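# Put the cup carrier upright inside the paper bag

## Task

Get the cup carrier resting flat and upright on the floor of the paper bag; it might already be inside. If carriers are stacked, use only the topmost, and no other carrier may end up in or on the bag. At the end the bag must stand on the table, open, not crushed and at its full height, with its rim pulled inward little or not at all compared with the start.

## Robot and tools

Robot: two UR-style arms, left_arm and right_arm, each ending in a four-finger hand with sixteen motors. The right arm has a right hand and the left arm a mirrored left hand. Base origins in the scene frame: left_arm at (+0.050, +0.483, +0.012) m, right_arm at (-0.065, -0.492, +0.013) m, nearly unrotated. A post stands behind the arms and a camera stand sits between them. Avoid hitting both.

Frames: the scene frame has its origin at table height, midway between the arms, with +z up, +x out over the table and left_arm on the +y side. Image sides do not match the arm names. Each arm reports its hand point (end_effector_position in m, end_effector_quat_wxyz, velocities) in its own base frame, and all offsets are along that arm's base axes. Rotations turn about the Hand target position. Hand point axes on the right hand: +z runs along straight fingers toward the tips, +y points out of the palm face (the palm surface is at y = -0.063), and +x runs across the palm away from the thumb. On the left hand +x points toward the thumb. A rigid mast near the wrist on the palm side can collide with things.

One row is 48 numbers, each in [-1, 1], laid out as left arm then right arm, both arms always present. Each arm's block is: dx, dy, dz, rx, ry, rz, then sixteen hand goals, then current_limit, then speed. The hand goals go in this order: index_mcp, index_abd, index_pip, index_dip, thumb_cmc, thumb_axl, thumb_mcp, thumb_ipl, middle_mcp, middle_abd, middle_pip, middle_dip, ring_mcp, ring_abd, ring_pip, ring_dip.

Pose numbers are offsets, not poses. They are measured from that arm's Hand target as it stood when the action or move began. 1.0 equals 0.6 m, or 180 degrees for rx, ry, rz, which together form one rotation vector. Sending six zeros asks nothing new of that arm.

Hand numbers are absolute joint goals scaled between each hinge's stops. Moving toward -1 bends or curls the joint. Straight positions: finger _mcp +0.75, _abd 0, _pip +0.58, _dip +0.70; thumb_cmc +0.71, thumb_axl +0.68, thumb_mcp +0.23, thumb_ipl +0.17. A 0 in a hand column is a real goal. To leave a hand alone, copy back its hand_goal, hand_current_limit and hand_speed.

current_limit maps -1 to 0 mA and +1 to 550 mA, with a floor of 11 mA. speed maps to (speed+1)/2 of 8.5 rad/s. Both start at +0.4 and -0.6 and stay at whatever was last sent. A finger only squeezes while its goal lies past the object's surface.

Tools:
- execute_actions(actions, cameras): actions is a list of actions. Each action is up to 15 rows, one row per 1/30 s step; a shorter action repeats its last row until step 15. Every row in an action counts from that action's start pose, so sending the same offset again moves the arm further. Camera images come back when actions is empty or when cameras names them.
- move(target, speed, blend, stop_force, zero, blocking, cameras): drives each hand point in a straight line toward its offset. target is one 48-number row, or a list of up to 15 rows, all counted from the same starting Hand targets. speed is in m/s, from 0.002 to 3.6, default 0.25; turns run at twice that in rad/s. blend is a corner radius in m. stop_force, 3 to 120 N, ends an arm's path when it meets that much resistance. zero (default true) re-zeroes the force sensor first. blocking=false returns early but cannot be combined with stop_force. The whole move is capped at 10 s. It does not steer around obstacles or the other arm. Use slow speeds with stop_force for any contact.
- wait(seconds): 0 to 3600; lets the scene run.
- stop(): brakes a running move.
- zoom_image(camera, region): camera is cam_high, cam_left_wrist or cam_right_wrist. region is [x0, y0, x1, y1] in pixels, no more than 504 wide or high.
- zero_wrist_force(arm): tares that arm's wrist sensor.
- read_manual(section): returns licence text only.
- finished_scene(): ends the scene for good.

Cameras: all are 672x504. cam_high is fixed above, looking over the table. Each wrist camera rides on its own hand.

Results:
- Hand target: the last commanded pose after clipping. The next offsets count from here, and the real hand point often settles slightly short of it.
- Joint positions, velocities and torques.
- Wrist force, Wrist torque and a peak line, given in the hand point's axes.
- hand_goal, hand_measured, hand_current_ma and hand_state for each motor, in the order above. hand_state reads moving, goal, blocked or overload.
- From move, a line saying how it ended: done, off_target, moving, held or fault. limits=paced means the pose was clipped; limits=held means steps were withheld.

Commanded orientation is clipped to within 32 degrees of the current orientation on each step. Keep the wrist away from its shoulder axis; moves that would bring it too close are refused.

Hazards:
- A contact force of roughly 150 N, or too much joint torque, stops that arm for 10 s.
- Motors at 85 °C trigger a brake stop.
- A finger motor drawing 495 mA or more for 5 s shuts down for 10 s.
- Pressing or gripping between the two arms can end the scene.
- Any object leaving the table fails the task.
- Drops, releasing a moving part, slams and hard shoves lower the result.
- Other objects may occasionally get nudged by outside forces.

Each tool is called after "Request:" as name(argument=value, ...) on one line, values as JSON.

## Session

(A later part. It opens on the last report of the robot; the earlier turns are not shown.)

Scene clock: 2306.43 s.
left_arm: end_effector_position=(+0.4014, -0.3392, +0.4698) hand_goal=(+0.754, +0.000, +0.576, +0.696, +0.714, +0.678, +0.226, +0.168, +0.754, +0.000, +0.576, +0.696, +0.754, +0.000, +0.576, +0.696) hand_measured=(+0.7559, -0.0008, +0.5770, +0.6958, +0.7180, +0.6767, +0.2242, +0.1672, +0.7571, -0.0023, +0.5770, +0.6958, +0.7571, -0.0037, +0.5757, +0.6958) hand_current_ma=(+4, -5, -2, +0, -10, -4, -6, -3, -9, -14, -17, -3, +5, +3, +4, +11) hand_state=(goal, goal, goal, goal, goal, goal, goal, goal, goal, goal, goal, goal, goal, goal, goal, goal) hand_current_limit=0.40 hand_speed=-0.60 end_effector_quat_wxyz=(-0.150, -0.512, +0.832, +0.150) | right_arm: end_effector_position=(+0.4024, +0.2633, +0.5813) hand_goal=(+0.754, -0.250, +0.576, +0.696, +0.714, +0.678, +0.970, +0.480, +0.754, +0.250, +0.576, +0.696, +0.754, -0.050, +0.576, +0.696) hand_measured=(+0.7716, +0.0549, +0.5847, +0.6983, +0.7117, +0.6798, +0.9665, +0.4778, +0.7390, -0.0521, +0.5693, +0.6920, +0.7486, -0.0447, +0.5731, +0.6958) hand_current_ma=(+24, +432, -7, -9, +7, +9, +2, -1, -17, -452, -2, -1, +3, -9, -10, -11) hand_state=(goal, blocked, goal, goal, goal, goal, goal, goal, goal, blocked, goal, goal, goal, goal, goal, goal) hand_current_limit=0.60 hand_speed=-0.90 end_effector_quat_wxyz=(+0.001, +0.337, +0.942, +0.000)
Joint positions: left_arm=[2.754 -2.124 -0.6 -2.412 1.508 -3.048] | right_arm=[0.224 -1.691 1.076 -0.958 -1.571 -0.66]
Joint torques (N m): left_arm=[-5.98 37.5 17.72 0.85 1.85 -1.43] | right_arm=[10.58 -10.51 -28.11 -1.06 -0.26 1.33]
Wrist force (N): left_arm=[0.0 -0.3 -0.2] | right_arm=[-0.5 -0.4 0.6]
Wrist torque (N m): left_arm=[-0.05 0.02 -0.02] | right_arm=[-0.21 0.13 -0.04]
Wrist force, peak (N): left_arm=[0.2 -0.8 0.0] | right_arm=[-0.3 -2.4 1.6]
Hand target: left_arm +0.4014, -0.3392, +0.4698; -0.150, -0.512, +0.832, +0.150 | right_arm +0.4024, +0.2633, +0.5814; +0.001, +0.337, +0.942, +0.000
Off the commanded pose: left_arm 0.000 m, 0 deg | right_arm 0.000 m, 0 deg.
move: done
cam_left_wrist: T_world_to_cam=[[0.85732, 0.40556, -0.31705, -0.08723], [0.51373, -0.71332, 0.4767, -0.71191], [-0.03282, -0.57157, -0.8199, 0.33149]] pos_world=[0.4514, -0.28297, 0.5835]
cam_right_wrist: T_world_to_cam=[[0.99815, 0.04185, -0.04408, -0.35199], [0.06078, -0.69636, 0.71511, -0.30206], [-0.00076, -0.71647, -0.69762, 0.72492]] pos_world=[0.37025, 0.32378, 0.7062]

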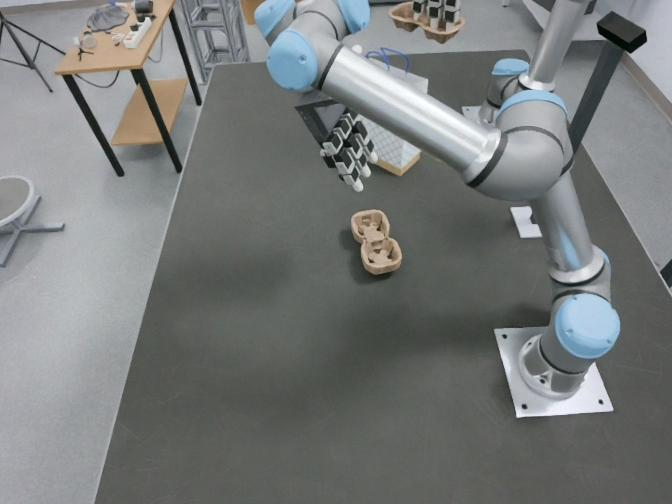

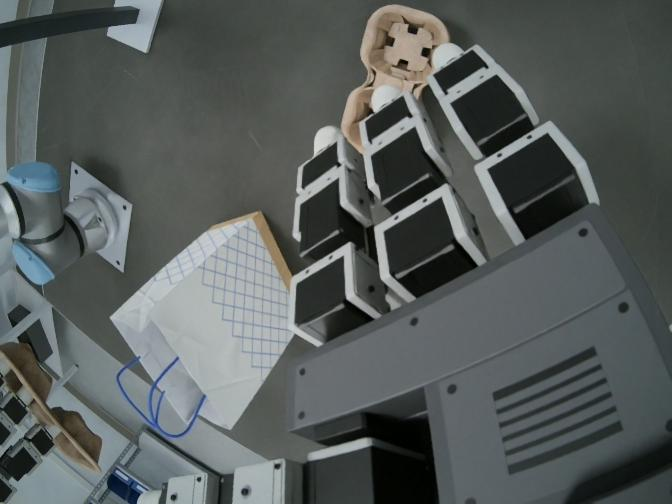

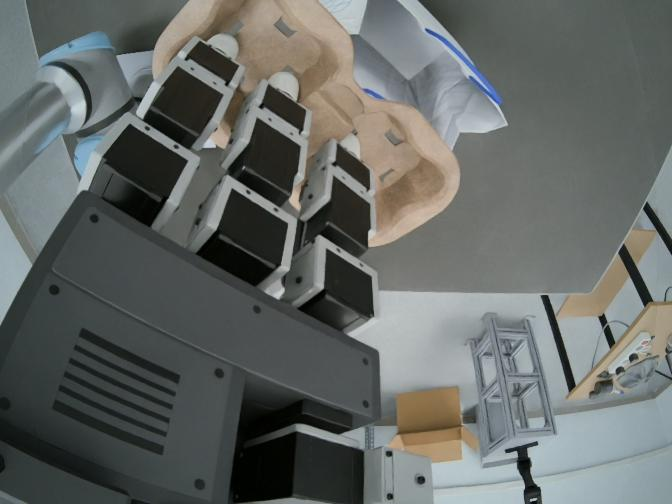

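Request:
move(target=[[0,0,0,0,0,0, 0.754, 0.0, 0.576, 0.696, 0.714, 0.678, 0.226, 0.168, 0.754, 0.0, 0.576, 0.696, 0.754, 0.0, 0.576, 0.696, 0.4, -0.6, 0.1652,-0.0668, 0, 0, 0, 0, 0.754, -0.25, 0.576, 0.696, 0.714, 0.678, 0.97, 0.48, 0.754, 0.25, 0.576, 0.696, 0.754, -0.05, 0.576, 0.696, 0.6, -0.9],[0,0,0,0,0,0, 0.754, 0.0, 0.576, 0.696, 0.714, 0.678, 0.226, 0.168, 0.754, 0.0, 0.576, 0.696, 0.754, 0.0, 0.576, 0.696, 0.4, -0.6, 0.1652,-0.0668, -0.2323, 0, 0, 0, 0.754, -0.25, 0.576, 0.696, 0.714, 0.678, 0.97, 0.48, 0.754, 0.25, 0.576, 0.696, 0.754, -0.05, 0.576, 0.696, 0.6, -0.9]], speed=[0.12, 0.06], cameras=["all"])

Request:
zoom_image(camera="cam_left_wrist", region=[80, 280, 240, 450])

Request:
zoom_image(camera="cam_right_wrist", region=[110, 0, 550, 270])

Scene clock: 2325.87 s.
left_arm: end_effector_position=(+0.4014, -0.3392, +0.4698) hand_goal=(+0.754, +0.000, +0.576, +0.696, +0.714, +0.678, +0.226, +0.168, +0.754, +0.000, +0.576, +0.696, +0.754, +0.000, +0.576, +0.696) hand_measured=(+0.7559, +0.0007, +0.5770, +0.6958, +0.7180, +0.6767, +0.2242, +0.1681, +0.7571, -0.0023, +0.5770, +0.6958, +0.7571, -0.0037, +0.5770, +0.6958) hand_current_ma=(-3, -8, +3, +9, -10, -9, -6, -9, -2, -5, +0, +0, -2, -2, +7, +11) hand_state=(goal, goal, goal, goal, goal, goal, goal, goal, goal, goal, goal, goal, goal, goal, goal, goal) hand_current_limit=0.40 hand_speed=-0.60 end_effector_quat_wxyz=(-0.150, -0.512, +0.832, +0.150) | right_arm: end_effector_position=(+0.5014, +0.2233, +0.4421) hand_goal=(+0.754, -0.250, +0.576, +0.696, +0.714, +0.678, +0.970, +0.480, +0.754, +0.250, +0.576, +0.696, +0.754, -0.050, +0.576, +0.696) hand_measured=(+0.7716, +0.0549, +0.5847, +0.6983, +0.7104, +0.6788, +0.9675, +0.4825, +0.7378, -0.0506, +0.5680, +0.6932, +0.7486, -0.0447, +0.5731, +0.6958) hand_current_ma=(+28, +430, +9, -2, +2, +9, +1, -7, -26, -445, -3, +3, -4, -3, -9, -12) hand_state=(goal, blocked, goal, goal, goal, goal, goal, goal, goal, blocked, goal, goal, goal, goal, goal, goal) hand_current_limit=0.60 hand_speed=-0.90 end_effector_quat_wxyz=(+0.001, +0.337, +0.942, +0.000)
Joint positions: left_arm=[2.754 -2.124 -0.6 -2.412 1.508 -3.048] | right_arm=[0.089 -1.664 1.443 -1.353 -1.571 -0.796]
Joint torques (N m): left_arm=[-6.73 37.87 14.35 1.05 2.4 -1.32] | right_arm=[-1.75 -11.93 -25.57 -2.33 1.9 -1.2]
Wrist force (N): left_arm=[0.2 -0.5 -0.1] | right_arm=[-0.1 0.1 0.7]
Wrist torque (N m): left_arm=[-0.08 0.00 0.00] | right_arm=[-0.17 0.08 -0.12]
Wrist force, peak (N): left_arm=[0.0 -0.8 0.1] | right_arm=[-1.8 0.7 0.7]
Hand target: left_arm +0.4014, -0.3392, +0.4698; -0.150, -0.512, +0.832, +0.150 | right_arm +0.5015, +0.2232, +0.4420; +0.001, +0.337, +0.942, +0.000
Off the commanded pose: left_arm 0.000 m, 0 deg | right_arm 0.000 m, 0 deg.
move: done
cam_left_wrist: T_world_to_cam=[[0.85732, 0.40556, -0.31705, -0.08723], [0.51373, -0.71332, 0.4767, -0.71191], [-0.03282, -0.57157, -0.8199, 0.33149]] pos_world=[0.4514, -0.28297, 0.5835]
cam_right_wrist: T_world_to_cam=[[0.99815, 0.04184, -0.04409, -0.45526], [0.06078, -0.69621, 0.71526, -0.23644], [-0.00076, -0.71662, -0.69746, 0.59911]] pos_world=[0.46925, 0.28378, 0.5669]

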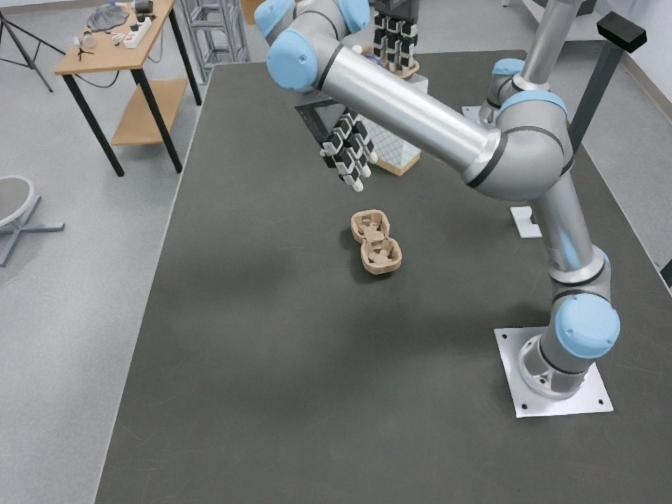

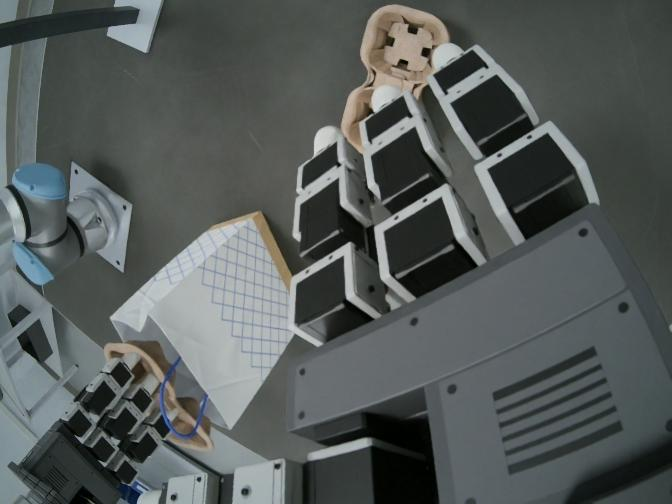

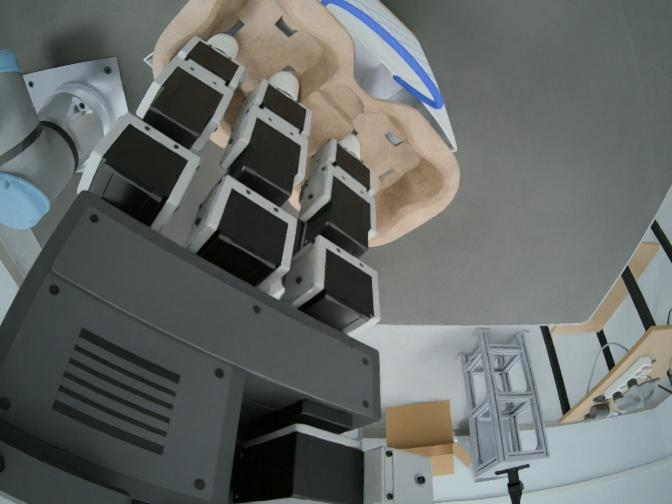

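Scaled by 2.965 from the camera's image (finer frame: 960x720).

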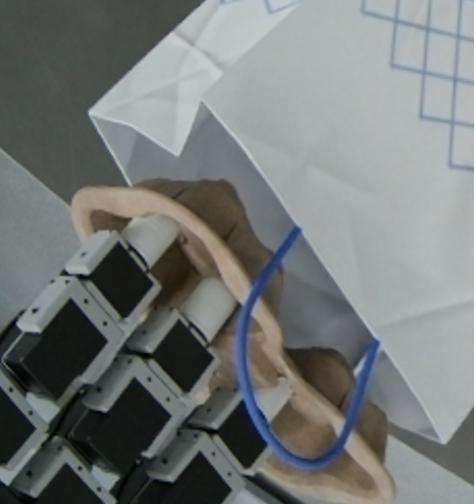

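Scaled by 1.145 from the camera's image (finer frame: 960x720).

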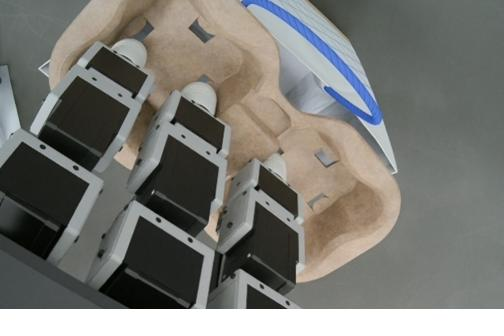

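Request:
zoom_image(camera="cam_right_wrist", region=[150, 0, 490, 240])

Request:
zoom_image(camera="cam_left_wrist", region=[90, 320, 220, 450])

Scaled by 1.482 from the camera's image (finer frame: 960x720).

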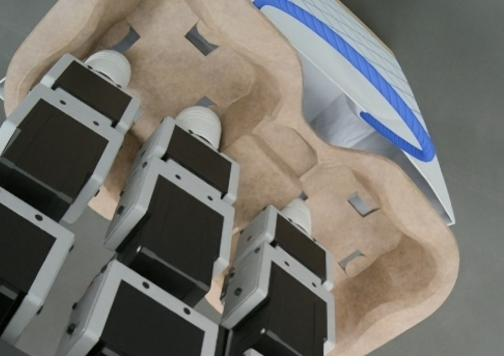

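Scaled by 3.877 from the camera's image (finer frame: 960x720).

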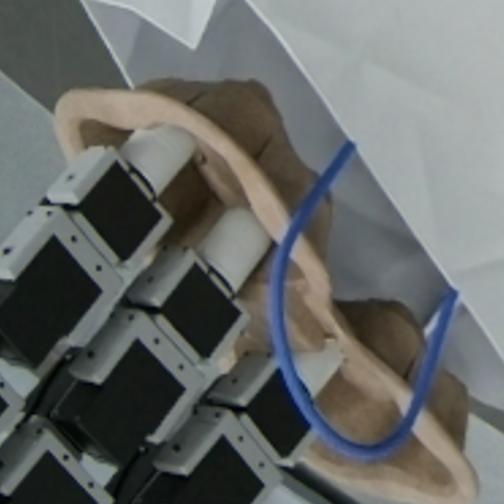

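Request:
move(target=[[0,0,0,0,0,0, 0.754, 0.0, 0.576, 0.696, 0.714, 0.678, 0.226, 0.168, 0.754, 0.0, 0.576, 0.696, 0.754, 0.0, 0.576, 0.696, 0.4, -0.6, -0.017,0.0055, -0.025, 0, 0, 0, 0.754, -0.25, 0.576, 0.696, 0.714, 0.678, 0.97, 0.48, 0.754, 0.25, 0.576, 0.696, 0.754, -0.05, 0.576, 0.696, 0.6, -0.9],[0,0,0,0,0,0, 0.754, 0.0, 0.576, 0.696, 0.714, 0.678, 0.226, 0.168, 0.754, 0.0, 0.576, 0.696, 0.754, 0.0, 0.576, 0.696, 0.4, -0.6, -0.06,-0.0467, 0.0048, 0.08586, -0.07052, 0, 0.754, -0.25, 0.576, 0.696, 0.714, 0.678, 0.97, 0.48, 0.754, 0.25, 0.576, 0.696, 0.754, -0.05, 0.576, 0.696, 0.6, -0.9]], speed=[0.04, 0.08], stop_force=6, cameras=["all"])

Request:
zoom_image(camera="cam_left_wrist", region=[80, 280, 240, 450])

Request:
zoom_image(camera="cam_right_wrist", region=[110, 0, 550, 270])

Scene clock: 2429.17 s.
left_arm: end_effector_position=(+0.4014, -0.3392, +0.4698) hand_goal=(+0.754, +0.000, +0.576, +0.696, +0.714, +0.678, +0.226, +0.168, +0.754, +0.000, +0.576, +0.696, +0.754, +0.000, +0.576, +0.696) hand_measured=(+0.7559, -0.0008, +0.5770, +0.6958, +0.7180, +0.6777, +0.2232, +0.1681, +0.7571, -0.0023, +0.5770, +0.6958, +0.7571, -0.0023, +0.5770, +0.6958) hand_current_ma=(+5, -10, +0, +2, +0, -3, -9, -12, -4, -6, -8, +9, -2, +3, +4, +8) hand_state=(goal, goal, goal, goal, goal, goal, goal, goal, goal, goal, goal, goal, goal, goal, goal, goal) hand_current_limit=0.40 hand_speed=-0.60 end_effector_quat_wxyz=(-0.150, -0.512, +0.832, +0.150) | right_arm: end_effector_position=(+0.4655, +0.1952, +0.4449) hand_goal=(+0.754, -0.250, +0.576, +0.696, +0.714, +0.678, +0.970, +0.480, +0.754, +0.250, +0.576, +0.696, +0.754, -0.050, +0.576, +0.696) hand_measured=(+0.7703, +0.0549, +0.5847, +0.6983, +0.7167, +0.6756, +0.9675, +0.4825, +0.7378, -0.0506, +0.5680, +0.6932, +0.7583, -0.0447, +0.5782, +0.6958) hand_current_ma=(+32, +432, +0, -14, +5, +10, +2, -4, -27, -449, -6, -5, +2, -2, -8, -17) hand_state=(goal, blocked, goal, goal, goal, goal, goal, goal, goal, blocked, goal, goal, goal, goal, goal, goal) hand_current_limit=0.60 hand_speed=-0.90 end_effector_quat_wxyz=(+0.060, +0.332, +0.927, +0.164)
Joint positions: left_arm=[2.754 -2.124 -0.6 -2.412 1.508 -3.048] | right_arm=[-0.135 -1.942 1.804 -1.624 -1.275 -0.991]
Joint torques (N m): left_arm=[-5.45 39.63 12.43 1.49 2.42 -1.36] | right_arm=[12.32 -0.09 -34.16 -1.06 2.46 -0.98]
Wrist force (N): left_arm=[0.1 -0.5 -0.1] | right_arm=[-0.5 -0.9 -1.8]
Wrist torque (N m): left_arm=[-0.09 0.01 -0.01] | right_arm=[-0.14 0.20 -0.15]
Wrist force, peak (N): left_arm=[0.3 -0.7 0.0] | right_arm=[-0.3 -0.4 -3.2]
Hand target: left_arm +0.4014, -0.3392, +0.4698; -0.150, -0.512, +0.832, +0.150 | right_arm +0.4655, +0.1952, +0.4449; +0.060, +0.332, +0.927, +0.164
Off the commanded pose: left_arm 0.000 m, 0 deg | right_arm 0.000 m, 0 deg.
move: done
cam_left_wrist: T_world_to_cam=[[0.85732, 0.40551, -0.31711, -0.0872], [0.51373, -0.71335, 0.47666, -0.71189], [-0.03292, -0.57156, -0.8199, 0.33153]] pos_world=[0.4514, -0.28297, 0.5835]
cam_right_wrist: T_world_to_cam=[[0.98227, 0.02246, 0.18615, -0.50932], [-0.07529, -0.86201, 0.50127, -0.06488], [0.17172, -0.50639, -0.84503, 0.52527]] pos_world=[0.4052, 0.22151, 0.5712]

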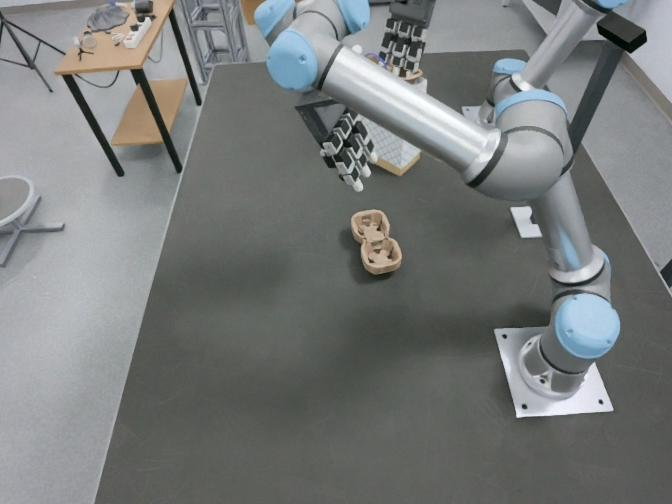

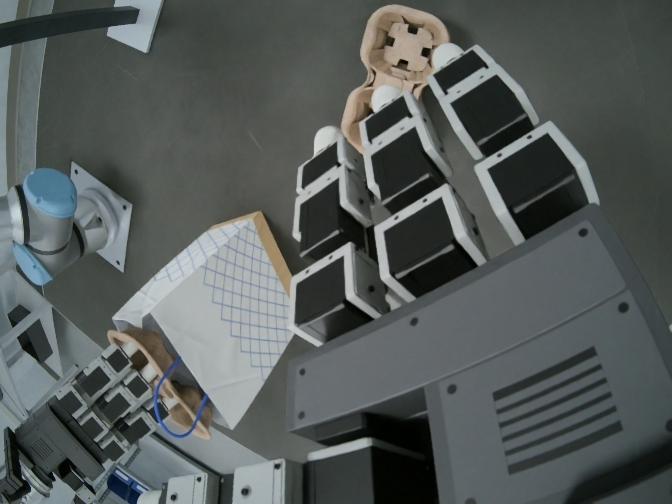

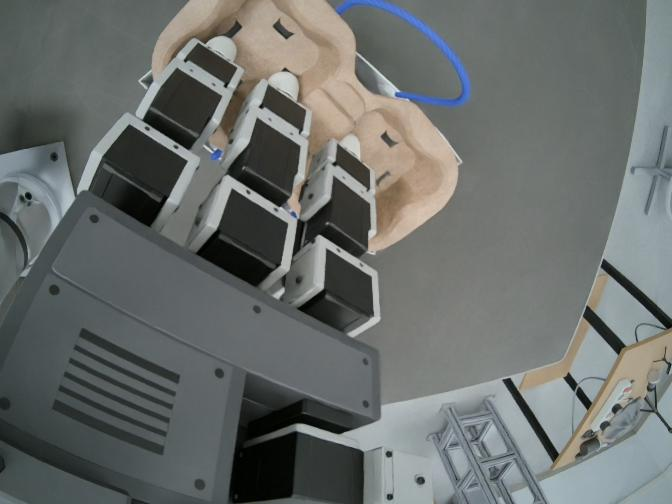

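Scaled by 2.965 from the camera's image (finer frame: 960x720).

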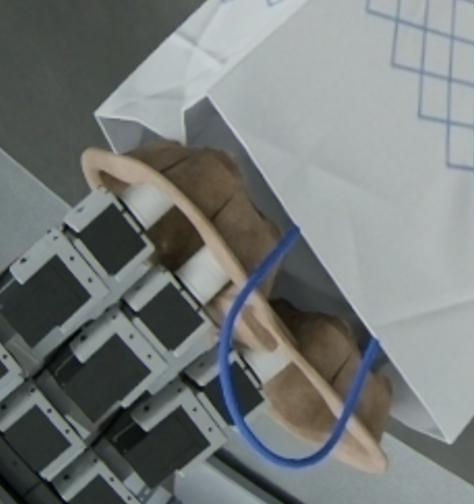

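Scaled by 1.145 from the camera's image (finer frame: 960x720).

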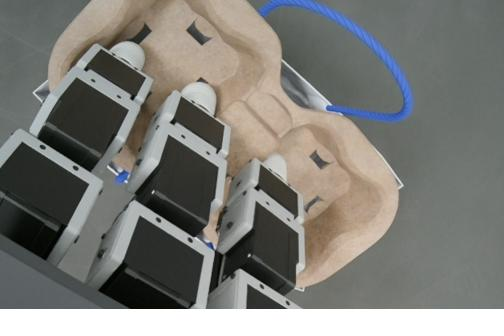

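Request:
execute_actions(actions=[], cameras=["all"])

Scene clock: 2475.83 s.
left_arm: end_effector_position=(+0.4014, -0.3392, +0.4698) hand_goal=(+0.754, +0.000, +0.576, +0.696, +0.714, +0.678, +0.226, +0.168, +0.754, +0.000, +0.576, +0.696, +0.754, +0.000, +0.576, +0.696) hand_measured=(+0.7571, -0.0008, +0.5770, +0.6958, +0.7180, +0.6767, +0.2232, +0.1672, +0.7571, -0.0023, +0.5770, +0.6958, +0.7571, -0.0023, +0.5770, +0.6958) hand_current_ma=(+2, -8, -11, +0, -9, -4, -12, +1, +0, +3, -11, +2, +7, +3, +5, +5) hand_state=(goal, goal, goal, goal, goal, goal, goal, goal, goal, goal, goal, goal, goal, goal, goal, goal) hand_current_limit=0.40 hand_speed=-0.60 end_effector_quat_wxyz=(-0.150, -0.512, +0.832, +0.150) | right_arm: end_effector_position=(+0.4655, +0.1952, +0.4449) hand_goal=(+0.754, -0.250, +0.576, +0.696, +0.714, +0.678, +0.970, +0.480, +0.754, +0.250, +0.576, +0.696, +0.754, -0.050, +0.576, +0.696) hand_measured=(+0.7703, +0.0534, +0.5847, +0.6971, +0.7167, +0.6756, +0.9675, +0.4825, +0.7378, -0.0521, +0.5693, +0.6932, +0.7583, -0.0447, +0.5782, +0.6971) hand_current_ma=(+34, +436, +2, -11, +5, +5, -2, -2, -23, -442, -12, -7, +3, -2, -6, -3) hand_state=(goal, blocked, goal, goal, goal, goal, goal, goal, goal, blocked, goal, goal, goal, goal, goal, goal) hand_current_limit=0.60 hand_speed=-0.90 end_effector_quat_wxyz=(+0.060, +0.332, +0.927, +0.164)
Joint positions: left_arm=[2.754 -2.124 -0.6 -2.412 1.508 -3.048] | right_arm=[-0.135 -1.942 1.804 -1.624 -1.275 -0.991]
Joint velocities: within noise
Joint torques (N m): left_arm=[-5.27 38.87 13.17 1.39 2.39 -1.26] | right_arm=[12.11 0.92 -34.07 -1.03 2.56 -1.09]
Motor temperatures (°C): left_arm=[35 35 30 32 34 39] | right_arm=[26 33 32 44 37 34]
Wrist force (N): left_arm=[0.2 -0.4 0.1] | right_arm=[-0.6 -1.2 -1.6]
Wrist torque (N m): left_arm=[-0.09 0.00 -0.01] | right_arm=[-0.16 0.20 -0.16]
Wrist force, peak (N): left_arm=[-0.2 -0.8 0.1] | right_arm=[-0.8 -0.7 -2.3]
Hand target: left_arm +0.4014, -0.3392, +0.4698; -0.150, -0.512, +0.832, +0.150 | right_arm +0.4655, +0.1952, +0.4449; +0.060, +0.332, +0.927, +0.164
Off the commanded pose: left_arm 0.000 m, 0 deg | right_arm 0.000 m, 0 deg.
camera_calibration:
cam_left_wrist: T_world_to_cam=[[0.85732, 0.40551, -0.31711, -0.0872], [0.51373, -0.71335, 0.47666, -0.71189], [-0.03292, -0.57156, -0.8199, 0.33153]] pos_world=[0.4514, -0.28297, 0.5835]
cam_right_wrist: T_world_to_cam=[[0.98227, 0.02246, 0.18615, -0.5093], [-0.07529, -0.86201, 0.50127, -0.06483], [0.17172, -0.50639, -0.84503, 0.52519]] pos_world=[0.4052, 0.22151, 0.5711]

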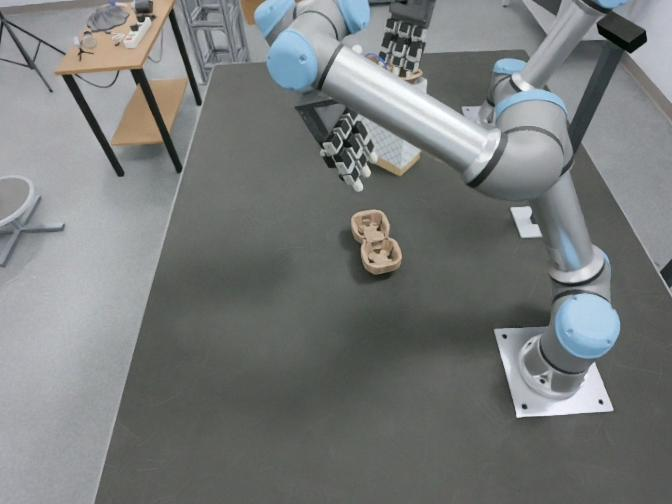

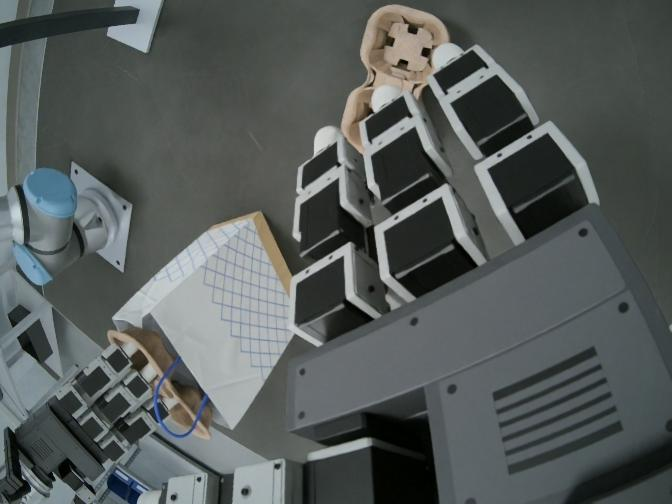

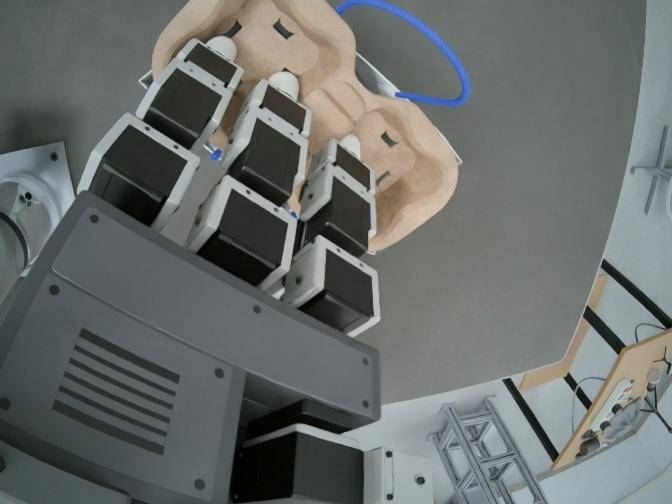

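Request:
zoom_image(camera="cam_left_wrist", region=[80, 280, 240, 450])

Request:
zoom_image(camera="cam_right_wrist", region=[120, 0, 480, 270])

Scaled by 2.965 from the camera's image (finer frame: 960x720).

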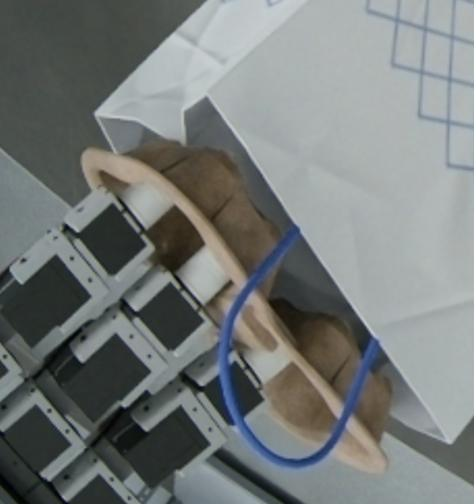

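Scaled by 1.400 from the camera's image (finer frame: 960x720).

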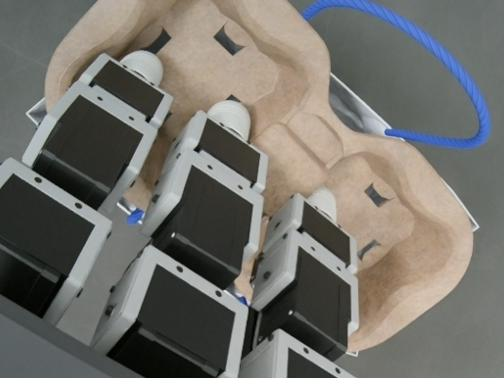

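Request:
move(target=[0,0,0,0,0,0, 0.754,0,0.576,0.696,0.714,0.678,0.226,0.168,0.754,0,0.576,0.696,0.754,0,0.576,0.696,0.4,-0.6, 0,0,-0.0333,0,0,0, 0.754,-0.25,0.576,0.696,0.714,0.678,0.97,0.48,0.754,0.25,0.576,0.696,0.754,-0.05,0.576,0.696,0.6,-0.9], speed=0.02, stop_force=6, cameras=["cam_left_wrist", "cam_right_wrist"])

Request:
zoom_image(camera="cam_left_wrist", region=[80, 280, 240, 450])

Request:
zoom_image(camera="cam_right_wrist", region=[120, 0, 480, 270])

Scene clock: 2499.77 s.
left_arm: end_effector_position=(+0.4014, -0.3392, +0.4698) hand_goal=(+0.754, +0.000, +0.576, +0.696, +0.714, +0.678, +0.226, +0.168, +0.754, +0.000, +0.576, +0.696, +0.754, +0.000, +0.576, +0.696) hand_measured=(+0.7559, +0.0007, +0.5757, +0.6958, +0.7180, +0.6777, +0.2232, +0.1672, +0.7571, -0.0023, +0.5770, +0.6958, +0.7571, -0.0023, +0.5770, +0.6958) hand_current_ma=(+10, -2, -7, +2, -8, -5, -15, -5, -5, -2, -8, +0, +15, +0, +7, +8) hand_state=(goal, goal, goal, goal, goal, goal, goal, goal, goal, goal, goal, goal, goal, goal, goal, goal) hand_current_limit=0.40 hand_speed=-0.60 end_effector_quat_wxyz=(-0.150, -0.512, +0.832, +0.150) | right_arm: end_effector_position=(+0.4655, +0.1952, +0.4249) hand_goal=(+0.754, -0.250, +0.576, +0.696, +0.714, +0.678, +0.970, +0.480, +0.754, +0.250, +0.576, +0.696, +0.754, -0.050, +0.576, +0.696) hand_measured=(+0.7776, +0.0534, +0.5885, +0.7009, +0.7180, +0.6756, +0.9675, +0.4825, +0.7354, -0.0506, +0.5629, +0.6907, +0.7583, -0.0462, +0.5757, +0.6958) hand_current_ma=(+37, +436, +1, -9, +1, +6, +6, -5, -32, -451, -9, -14, +7, +2, -10, -7) hand_state=(blocked, blocked, goal, goal, goal, goal, goal, goal, goal, blocked, goal, goal, goal, goal, goal, goal) hand_current_limit=0.60 hand_speed=-0.90 end_effector_quat_wxyz=(+0.060, +0.332, +0.927, +0.164)
Joint positions: left_arm=[2.754 -2.124 -0.6 -2.412 1.508 -3.048] | right_arm=[-0.135 -1.948 1.859 -1.673 -1.275 -0.991]
Joint torques (N m): left_arm=[-5.56 38.63 12.67 1.63 2.42 -1.29] | right_arm=[11.81 -3.76 -34.84 -1.12 0.8 -0.12]
Wrist force (N): left_arm=[0.0 -0.7 -0.4] | right_arm=[-0.8 -1.1 -1.0]
Wrist torque (N m): left_arm=[-0.09 0.01 -0.01] | right_arm=[-0.21 0.20 -0.18]
Wrist force, peak (N): left_arm=[0.3 -0.8 0.1] | right_arm=[-1.8 1.3 -3.3]
Hand target: left_arm +0.4014, -0.3392, +0.4698; -0.150, -0.512, +0.832, +0.150 | right_arm +0.4655, +0.1952, +0.4249; +0.060, +0.332, +0.927, +0.164
Off the commanded pose: left_arm 0.000 m, 0 deg | right_arm 0.000 m, 0 deg.
move: done
cam_left_wrist: T_world_to_cam=[[0.85732, 0.40551, -0.31711, -0.0872], [0.51373, -0.71335, 0.47666, -0.71189], [-0.03292, -0.57156, -0.8199, 0.33153]] pos_world=[0.4514, -0.28297, 0.5835]
cam_right_wrist: T_world_to_cam=[[0.98227, 0.02246, 0.18615, -0.50559], [-0.07529, -0.86201, 0.50127, -0.05485], [0.17172, -0.50639, -0.84503, 0.50837]] pos_world=[0.4052, 0.22151, 0.5512]

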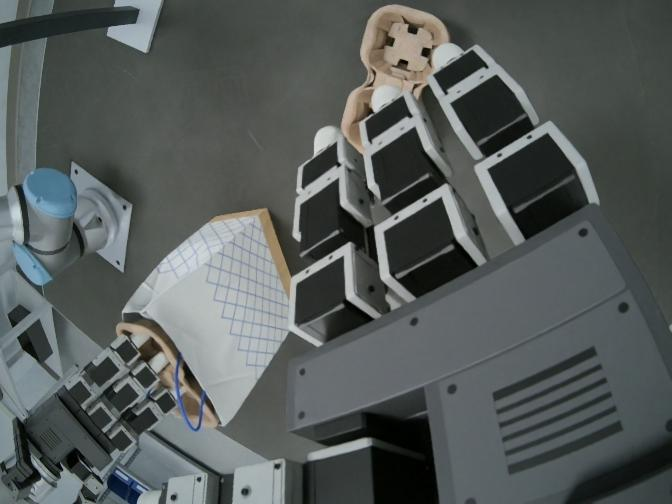

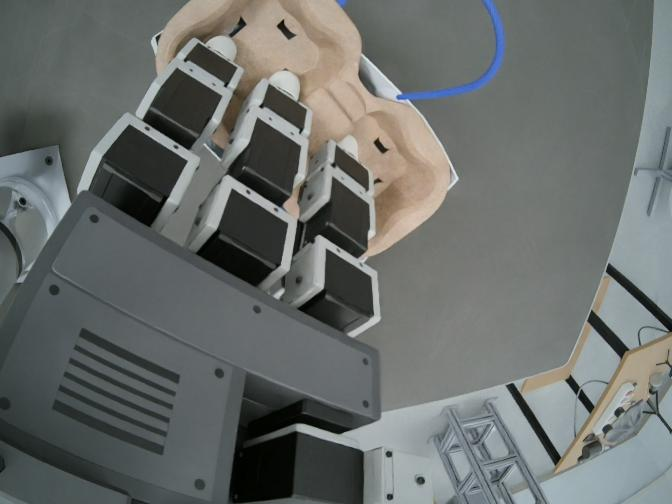

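Scaled by 2.965 from the camera's image (finer frame: 960x720).

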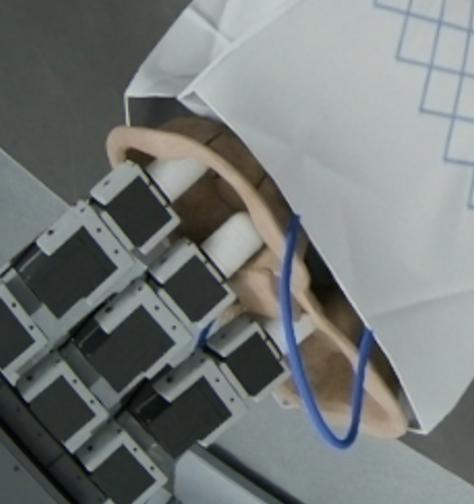

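Scaled by 1.400 from the camera's image (finer frame: 960x720).

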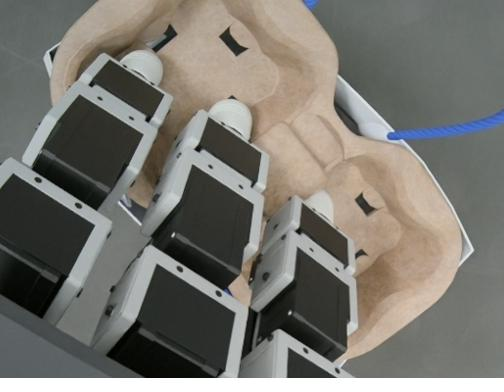

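Request:
zoom_image(camera="cam_right_wrist", region=[140, 0, 320, 200])

Request:
zoom_image(camera="cam_right_wrist", region=[320, 80, 480, 280])

Request:
zoom_image(camera="cam_left_wrist", region=[100, 200, 310, 440])

Scaled by 2.520 from the camera's image (finer frame: 960x720).

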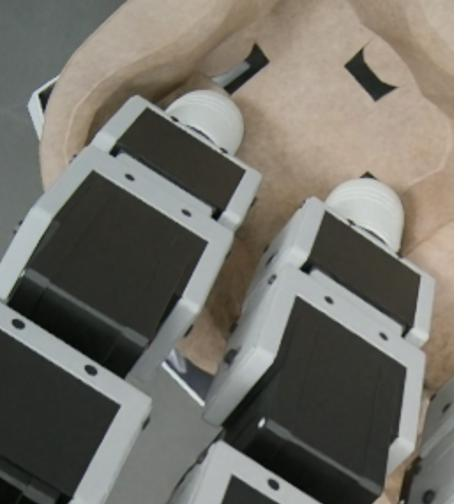

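Scaled by 2.520 from the camera's image (finer frame: 960x720).

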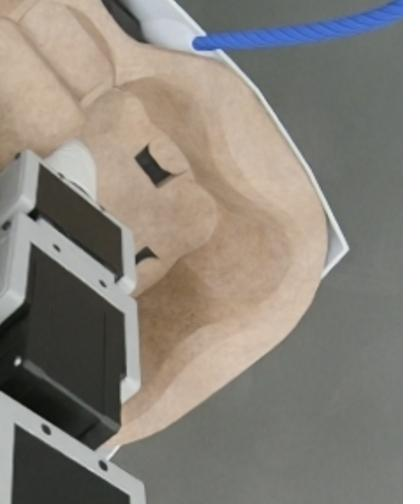

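Scaled by 2.100 from the camera's image (finer frame: 960x720).

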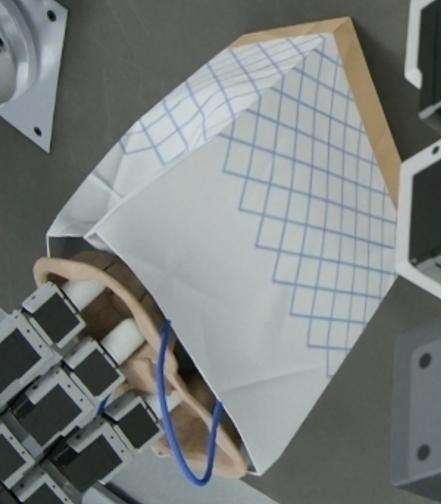

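Request:
move(target=[0,0,0,0,0,0, 0.754,0,0.576,0.696,0.714,0.678,0.226,0.168,0.754,0,0.576,0.696,0.754,0,0.576,0.696,0.4,-0.6, 0,0,0.0333,0,0,0, 0.754,-0.25,0.576,0.696,0.714,0.678,0.97,0.48,0.754,0.25,0.576,0.696,0.754,-0.05,0.576,0.696,0.6,-0.9], speed=0.04, cameras=["cam_left_wrist"])

Request:
zoom_image(camera="cam_left_wrist", region=[80, 280, 240, 450])

Scene clock: 2685.20 s.
left_arm: end_effector_position=(+0.4014, -0.3392, +0.4698) hand_goal=(+0.754, +0.000, +0.576, +0.696, +0.714, +0.678, +0.226, +0.168, +0.754, +0.000, +0.576, +0.696, +0.754, +0.000, +0.576, +0.696) hand_measured=(+0.7559, -0.0008, +0.5770, +0.6958, +0.7180, +0.6767, +0.2242, +0.1672, +0.7571, -0.0023, +0.5770, +0.6958, +0.7571, -0.0023, +0.5770, +0.6958) hand_current_ma=(-2, -9, -2, +9, -7, -9, -14, -2, -3, -11, -2, -6, +9, +2, +7, +9) hand_state=(goal, goal, goal, goal, goal, goal, goal, goal, goal, goal, goal, goal, goal, goal, goal, goal) hand_current_limit=0.40 hand_speed=-0.60 end_effector_quat_wxyz=(-0.150, -0.512, +0.832, +0.150) | right_arm: end_effector_position=(+0.4655, +0.1952, +0.4449) hand_goal=(+0.754, -0.250, +0.576, +0.696, +0.714, +0.678, +0.970, +0.480, +0.754, +0.250, +0.576, +0.696, +0.754, -0.050, +0.576, +0.696) hand_measured=(+0.7788, +0.0534, +0.5885, +0.7009, +0.7180, +0.6756, +0.9675, +0.4835, +0.7354, -0.0491, +0.5629, +0.6907, +0.7583, -0.0462, +0.5757, +0.6932) hand_current_ma=(+47, +428, +9, -11, +5, +7, +6, +5, -31, -450, -15, -6, +2, -5, +4, -14) hand_state=(blocked, blocked, goal, goal, goal, goal, goal, goal, goal, blocked, goal, goal, goal, goal, goal, goal) hand_current_limit=0.60 hand_speed=-0.90 end_effector_quat_wxyz=(+0.060, +0.332, +0.927, +0.164)
Joint positions: left_arm=[2.754 -2.124 -0.6 -2.412 1.508 -3.048] | right_arm=[-0.135 -1.942 1.804 -1.624 -1.275 -0.991]
Joint torques (N m): left_arm=[-6.35 39.58 12.64 1.78 2.46 -1.16] | right_arm=[11.12 -10.09 -15.56 -5.16 -0.68 0.76]
Wrist force (N): left_arm=[0.3 -0.4 -0.1] | right_arm=[-0.8 -1.3 1.3]
Wrist torque (N m): left_arm=[-0.08 -0.01 0.01] | right_arm=[-0.40 0.19 -0.16]
Wrist force, peak (N): left_arm=[0.3 -0.8 -0.2] | right_arm=[-1.0 -1.8 -0.3]
Hand target: left_arm +0.4014, -0.3392, +0.4698; -0.150, -0.512, +0.832, +0.150 | right_arm +0.4655, +0.1952, +0.4449; +0.060, +0.332, +0.927, +0.164
Off the commanded pose: left_arm 0.000 m, 0 deg | right_arm 0.000 m, 0 deg.
move: done
cam_left_wrist: T_world_to_cam=[[0.85732, 0.40551, -0.31711, -0.0872], [0.51373, -0.71335, 0.47666, -0.71189], [-0.03292, -0.57156, -0.8199, 0.33153]] pos_world=[0.4514, -0.28297, 0.5835]

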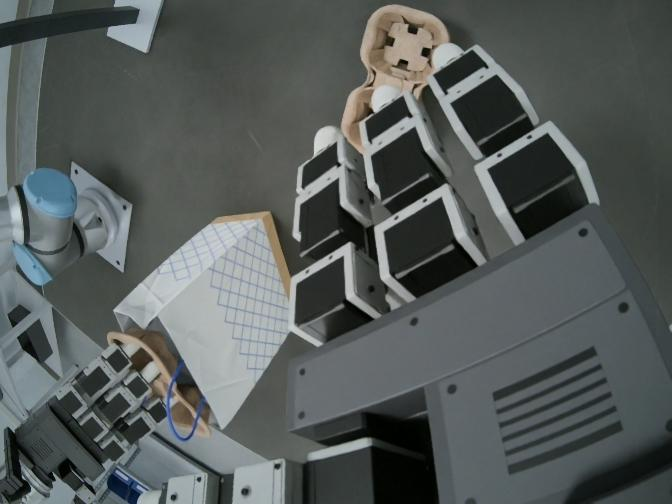

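Scaled by 2.965 from the camera's image (finer frame: 960x720).

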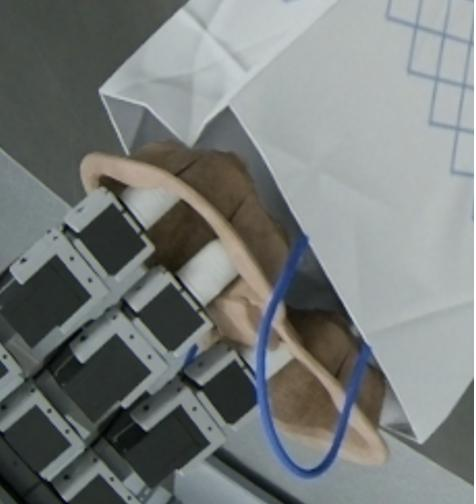

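Request:
execute_actions(actions=[], cameras=["cam_right_wrist"])

Request:
zoom_image(camera="cam_right_wrist", region=[120, 0, 480, 270])

Scene clock: 2717.40 s.
left_arm: end_effector_position=(+0.4014, -0.3392, +0.4698) hand_goal=(+0.754, +0.000, +0.576, +0.696, +0.714, +0.678, +0.226, +0.168, +0.754, +0.000, +0.576, +0.696, +0.754, +0.000, +0.576, +0.696) hand_measured=(+0.7559, -0.0008, +0.5770, +0.6958, +0.7180, +0.6767, +0.2242, +0.1681, +0.7571, -0.0023, +0.5770, +0.6958, +0.7571, -0.0023, +0.5770, +0.6958) hand_current_ma=(+7, -8, -2, +0, -6, -7, -9, -9, -3, -3, -12, +5, -4, +4, +2, +3) hand_state=(goal, goal, goal, goal, goal, goal, goal, goal, goal, goal, goal, goal, goal, goal, goal, goal) hand_current_limit=0.40 hand_speed=-0.60 end_effector_quat_wxyz=(-0.150, -0.512, +0.832, +0.150) | right_arm: end_effector_position=(+0.4655, +0.1952, +0.4449) hand_goal=(+0.754, -0.250, +0.576, +0.696, +0.714, +0.678, +0.970, +0.480, +0.754, +0.250, +0.576, +0.696, +0.754, -0.050, +0.576, +0.696) hand_measured=(+0.7788, +0.0534, +0.5898, +0.7009, +0.7180, +0.6756, +0.9675, +0.4825, +0.7354, -0.0506, +0.5616, +0.6907, +0.7571, -0.0462, +0.5757, +0.6920) hand_current_ma=(+43, +429, +13, -4, +3, +17, +5, -4, -30, -449, -13, -10, +11, -6, -3, -14) hand_state=(blocked, blocked, goal, goal, goal, goal, goal, goal, goal, blocked, goal, goal, goal, goal, goal, goal) hand_current_limit=0.60 hand_speed=-0.90 end_effector_quat_wxyz=(+0.060, +0.332, +0.927, +0.164)
Joint positions: left_arm=[2.754 -2.124 -0.6 -2.412 1.508 -3.048] | right_arm=[-0.135 -1.942 1.804 -1.624 -1.275 -0.991]
Joint velocities: within noise
Joint torques (N m): left_arm=[-5.06 39.67 12.87 1.83 2.52 -1.26] | right_arm=[11 -14.94 -14.58 -1.24 -1.3 -1.2]
Motor temperatures (°C): left_arm=[35 35 30 32 34 39] | right_arm=[26 32 32 44 37 33]
Wrist force (N): left_arm=[0.1 -0.5 -0.1] | right_arm=[-0.4 -1.2 1.0]
Wrist torque (N m): left_arm=[-0.09 0.02 -0.01] | right_arm=[-0.37 0.14 -0.13]
Wrist force, peak (N): left_arm=[0.6 -0.5 -0.1] | right_arm=[-0.5 -1.7 1.1]
Hand target: left_arm +0.4014, -0.3392, +0.4698; -0.150, -0.512, +0.832, +0.150 | right_arm +0.4655, +0.1952, +0.4449; +0.060, +0.332, +0.927, +0.164
Off the commanded pose: left_arm 0.000 m, 0 deg | right_arm 0.000 m, 0 deg.
camera_calibration:
cam_right_wrist: T_world_to_cam=[[0.98227, 0.02246, 0.18615, -0.5093], [-0.07529, -0.86201, 0.50127, -0.06483], [0.17172, -0.50639, -0.84503, 0.52519]] pos_world=[0.4052, 0.22151, 0.5711]
Images, in order (width x height): cam_right_wrist 672x504.

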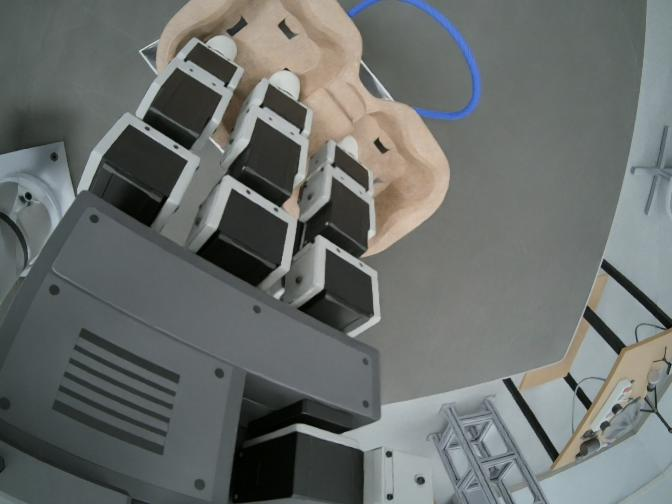

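Scaled by 1.400 from the camera's image (finer frame: 960x720).

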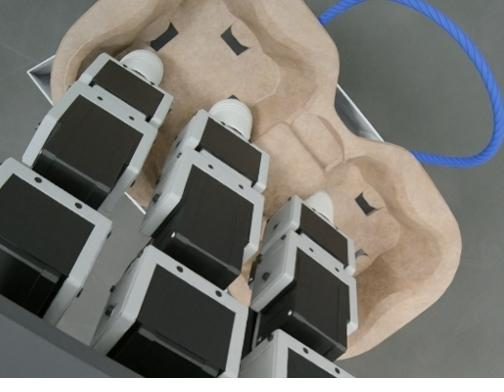

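Request:
move(target=[[0,0,0,0,0,0, 0.754,0,0.576,0.696,0.714,0.678,0.226,0.168,0.754,0,0.576,0.696,0.754,0,0.576,0.696,0.4,-0.6, -0.0312,-0.027,0.010,0.0363,-0.04205,0, 0.754,-0.25,0.576,0.696,0.714,0.678,0.97,0.48,0.754,0.25,0.576,0.696,0.754,-0.05,0.576,0.696,0.6,-0.9],[0,0,0,0,0,0, 0.754,0,0.576,0.696,0.714,0.678,0.226,0.168,0.754,0,0.576,0.696,0.754,0,0.576,0.696,0.4,-0.6, -0.06245,-0.0539,-0.002,0.0726,-0.0841,0, 0.754,-0.25,0.576,0.696,0.714,0.678,0.97,0.48,0.754,0.25,0.576,0.696,0.754,-0.05,0.576,0.696,0.6,-0.9]], blend=0.01, speed=0.04, cameras=["cam_left_wrist", "cam_right_wrist"])

Request:
zoom_image(camera="cam_left_wrist", region=[80, 280, 240, 450])

Request:
zoom_image(camera="cam_right_wrist", region=[120, 0, 480, 270])

Scene clock: 2775.37 s.
left_arm: end_effector_position=(+0.4014, -0.3392, +0.4698) hand_goal=(+0.754, +0.000, +0.576, +0.696, +0.714, +0.678, +0.226, +0.168, +0.754, +0.000, +0.576, +0.696, +0.754, +0.000, +0.576, +0.696) hand_measured=(+0.7571, +0.0007, +0.5770, +0.6958, +0.7167, +0.6767, +0.2232, +0.1672, +0.7571, -0.0023, +0.5770, +0.6958, +0.7571, -0.0023, +0.5770, +0.6958) hand_current_ma=(+2, -3, +1, +0, -5, -6, -12, -11, -5, -6, -8, +5, +5, +9, +6, +1) hand_state=(goal, goal, goal, goal, goal, goal, goal, goal, goal, goal, goal, goal, goal, goal, goal, goal) hand_current_limit=0.40 hand_speed=-0.60 end_effector_quat_wxyz=(-0.150, -0.512, +0.832, +0.150) | right_arm: end_effector_position=(+0.4280, +0.1628, +0.4436) hand_goal=(+0.754, -0.250, +0.576, +0.696, +0.714, +0.678, +0.970, +0.480, +0.754, +0.250, +0.576, +0.696, +0.754, -0.050, +0.576, +0.696) hand_measured=(+0.7800, +0.0534, +0.5898, +0.7009, +0.7167, +0.6756, +0.9675, +0.4825, +0.7342, -0.0491, +0.5629, +0.6907, +0.7571, -0.0462, +0.5718, +0.6932) hand_current_ma=(+46, +434, +10, -12, +4, +12, +3, +0, -32, -449, -9, -4, +6, -1, -2, -13) hand_state=(blocked, blocked, goal, goal, goal, goal, goal, goal, goal, blocked, goal, goal, goal, goal, goal, goal) hand_current_limit=0.60 hand_speed=-0.90 end_effector_quat_wxyz=(+0.143, +0.312, +0.887, +0.310) end_effector_velocity=(+0.000, +0.000, +0.000) end_effector_angular_velocity=(-0.003, +0.003, -0.002)
Joint positions: left_arm=[2.754 -2.124 -0.6 -2.412 1.508 -3.048] | right_arm=[-0.445 -2.208 2.121 -1.744 -0.917 -1.251]
Joint velocities: left_arm=[within noise] | right_arm=[0.003 0.002 -0.003 0 -0.006 0.005]
Joint torques (N m): left_arm=[-5.96 40.24 12.43 2.18 2.42 -1.16] | right_arm=[13.19 10.3 -34.49 -0.99 -1.59 1.71]
Wrist force (N): left_arm=[0.0 -0.6 -0.1] | right_arm=[-0.7 -1.0 -0.6]
Wrist torque (N m): left_arm=[-0.10 0.02 -0.01] | right_arm=[-0.29 0.25 -0.08]
Wrist force, peak (N): left_arm=[0.3 -0.8 -0.1] | right_arm=[-1.0 -2.3 1.3]
Hand target: left_arm +0.4014, -0.3392, +0.4698; -0.150, -0.512, +0.832, +0.150 | right_arm +0.4280, +0.1629, +0.4437; +0.143, +0.312, +0.887, +0.310
Off the commanded pose: left_arm 0.000 m, 0 deg | right_arm 0.000 m, 0 deg.
move: done
cam_left_wrist: T_world_to_cam=[[0.85732, 0.40551, -0.31711, -0.0872], [0.51373, -0.71335, 0.47666, -0.71189], [-0.03292, -0.57156, -0.8199, 0.33153]] pos_world=[0.4514, -0.28297, 0.5835]
cam_right_wrist: T_world_to_cam=[[0.89946, -0.04918, 0.43422, -0.53448], [-0.17689, -0.94958, 0.25887, 0.07035], [0.39959, -0.30965, -0.86281, 0.39247]] pos_world=[0.33637, 0.16205, 0.5525]

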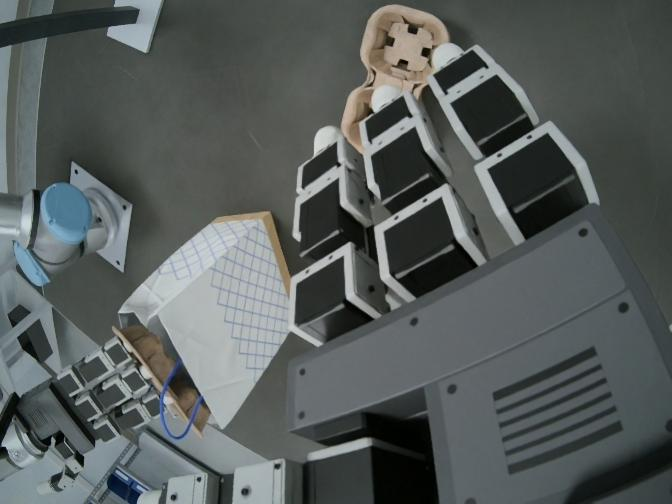

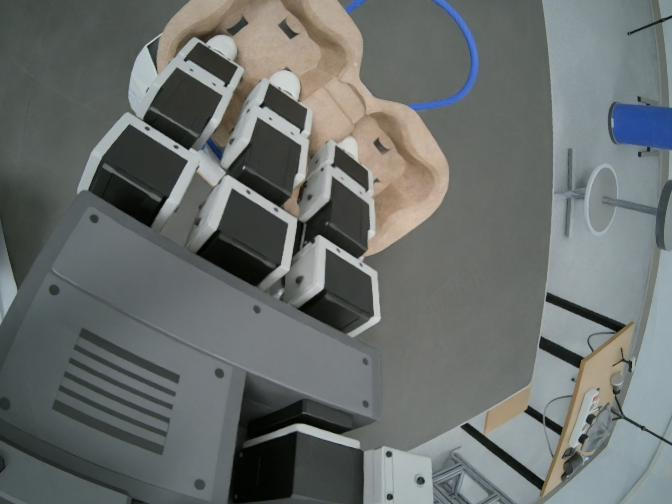

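Scaled by 2.965 from the camera's image (finer frame: 960x720).

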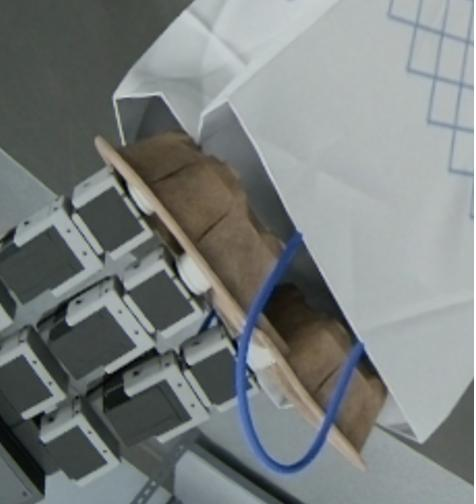

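Scaled by 1.400 from the camera's image (finer frame: 960x720).

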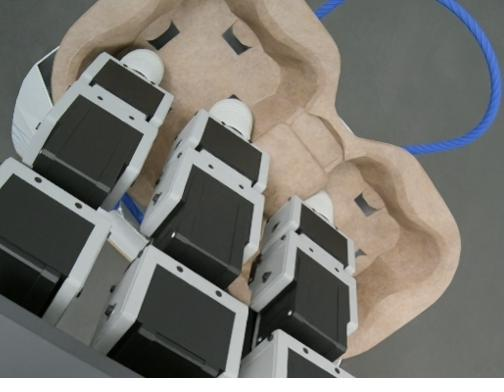

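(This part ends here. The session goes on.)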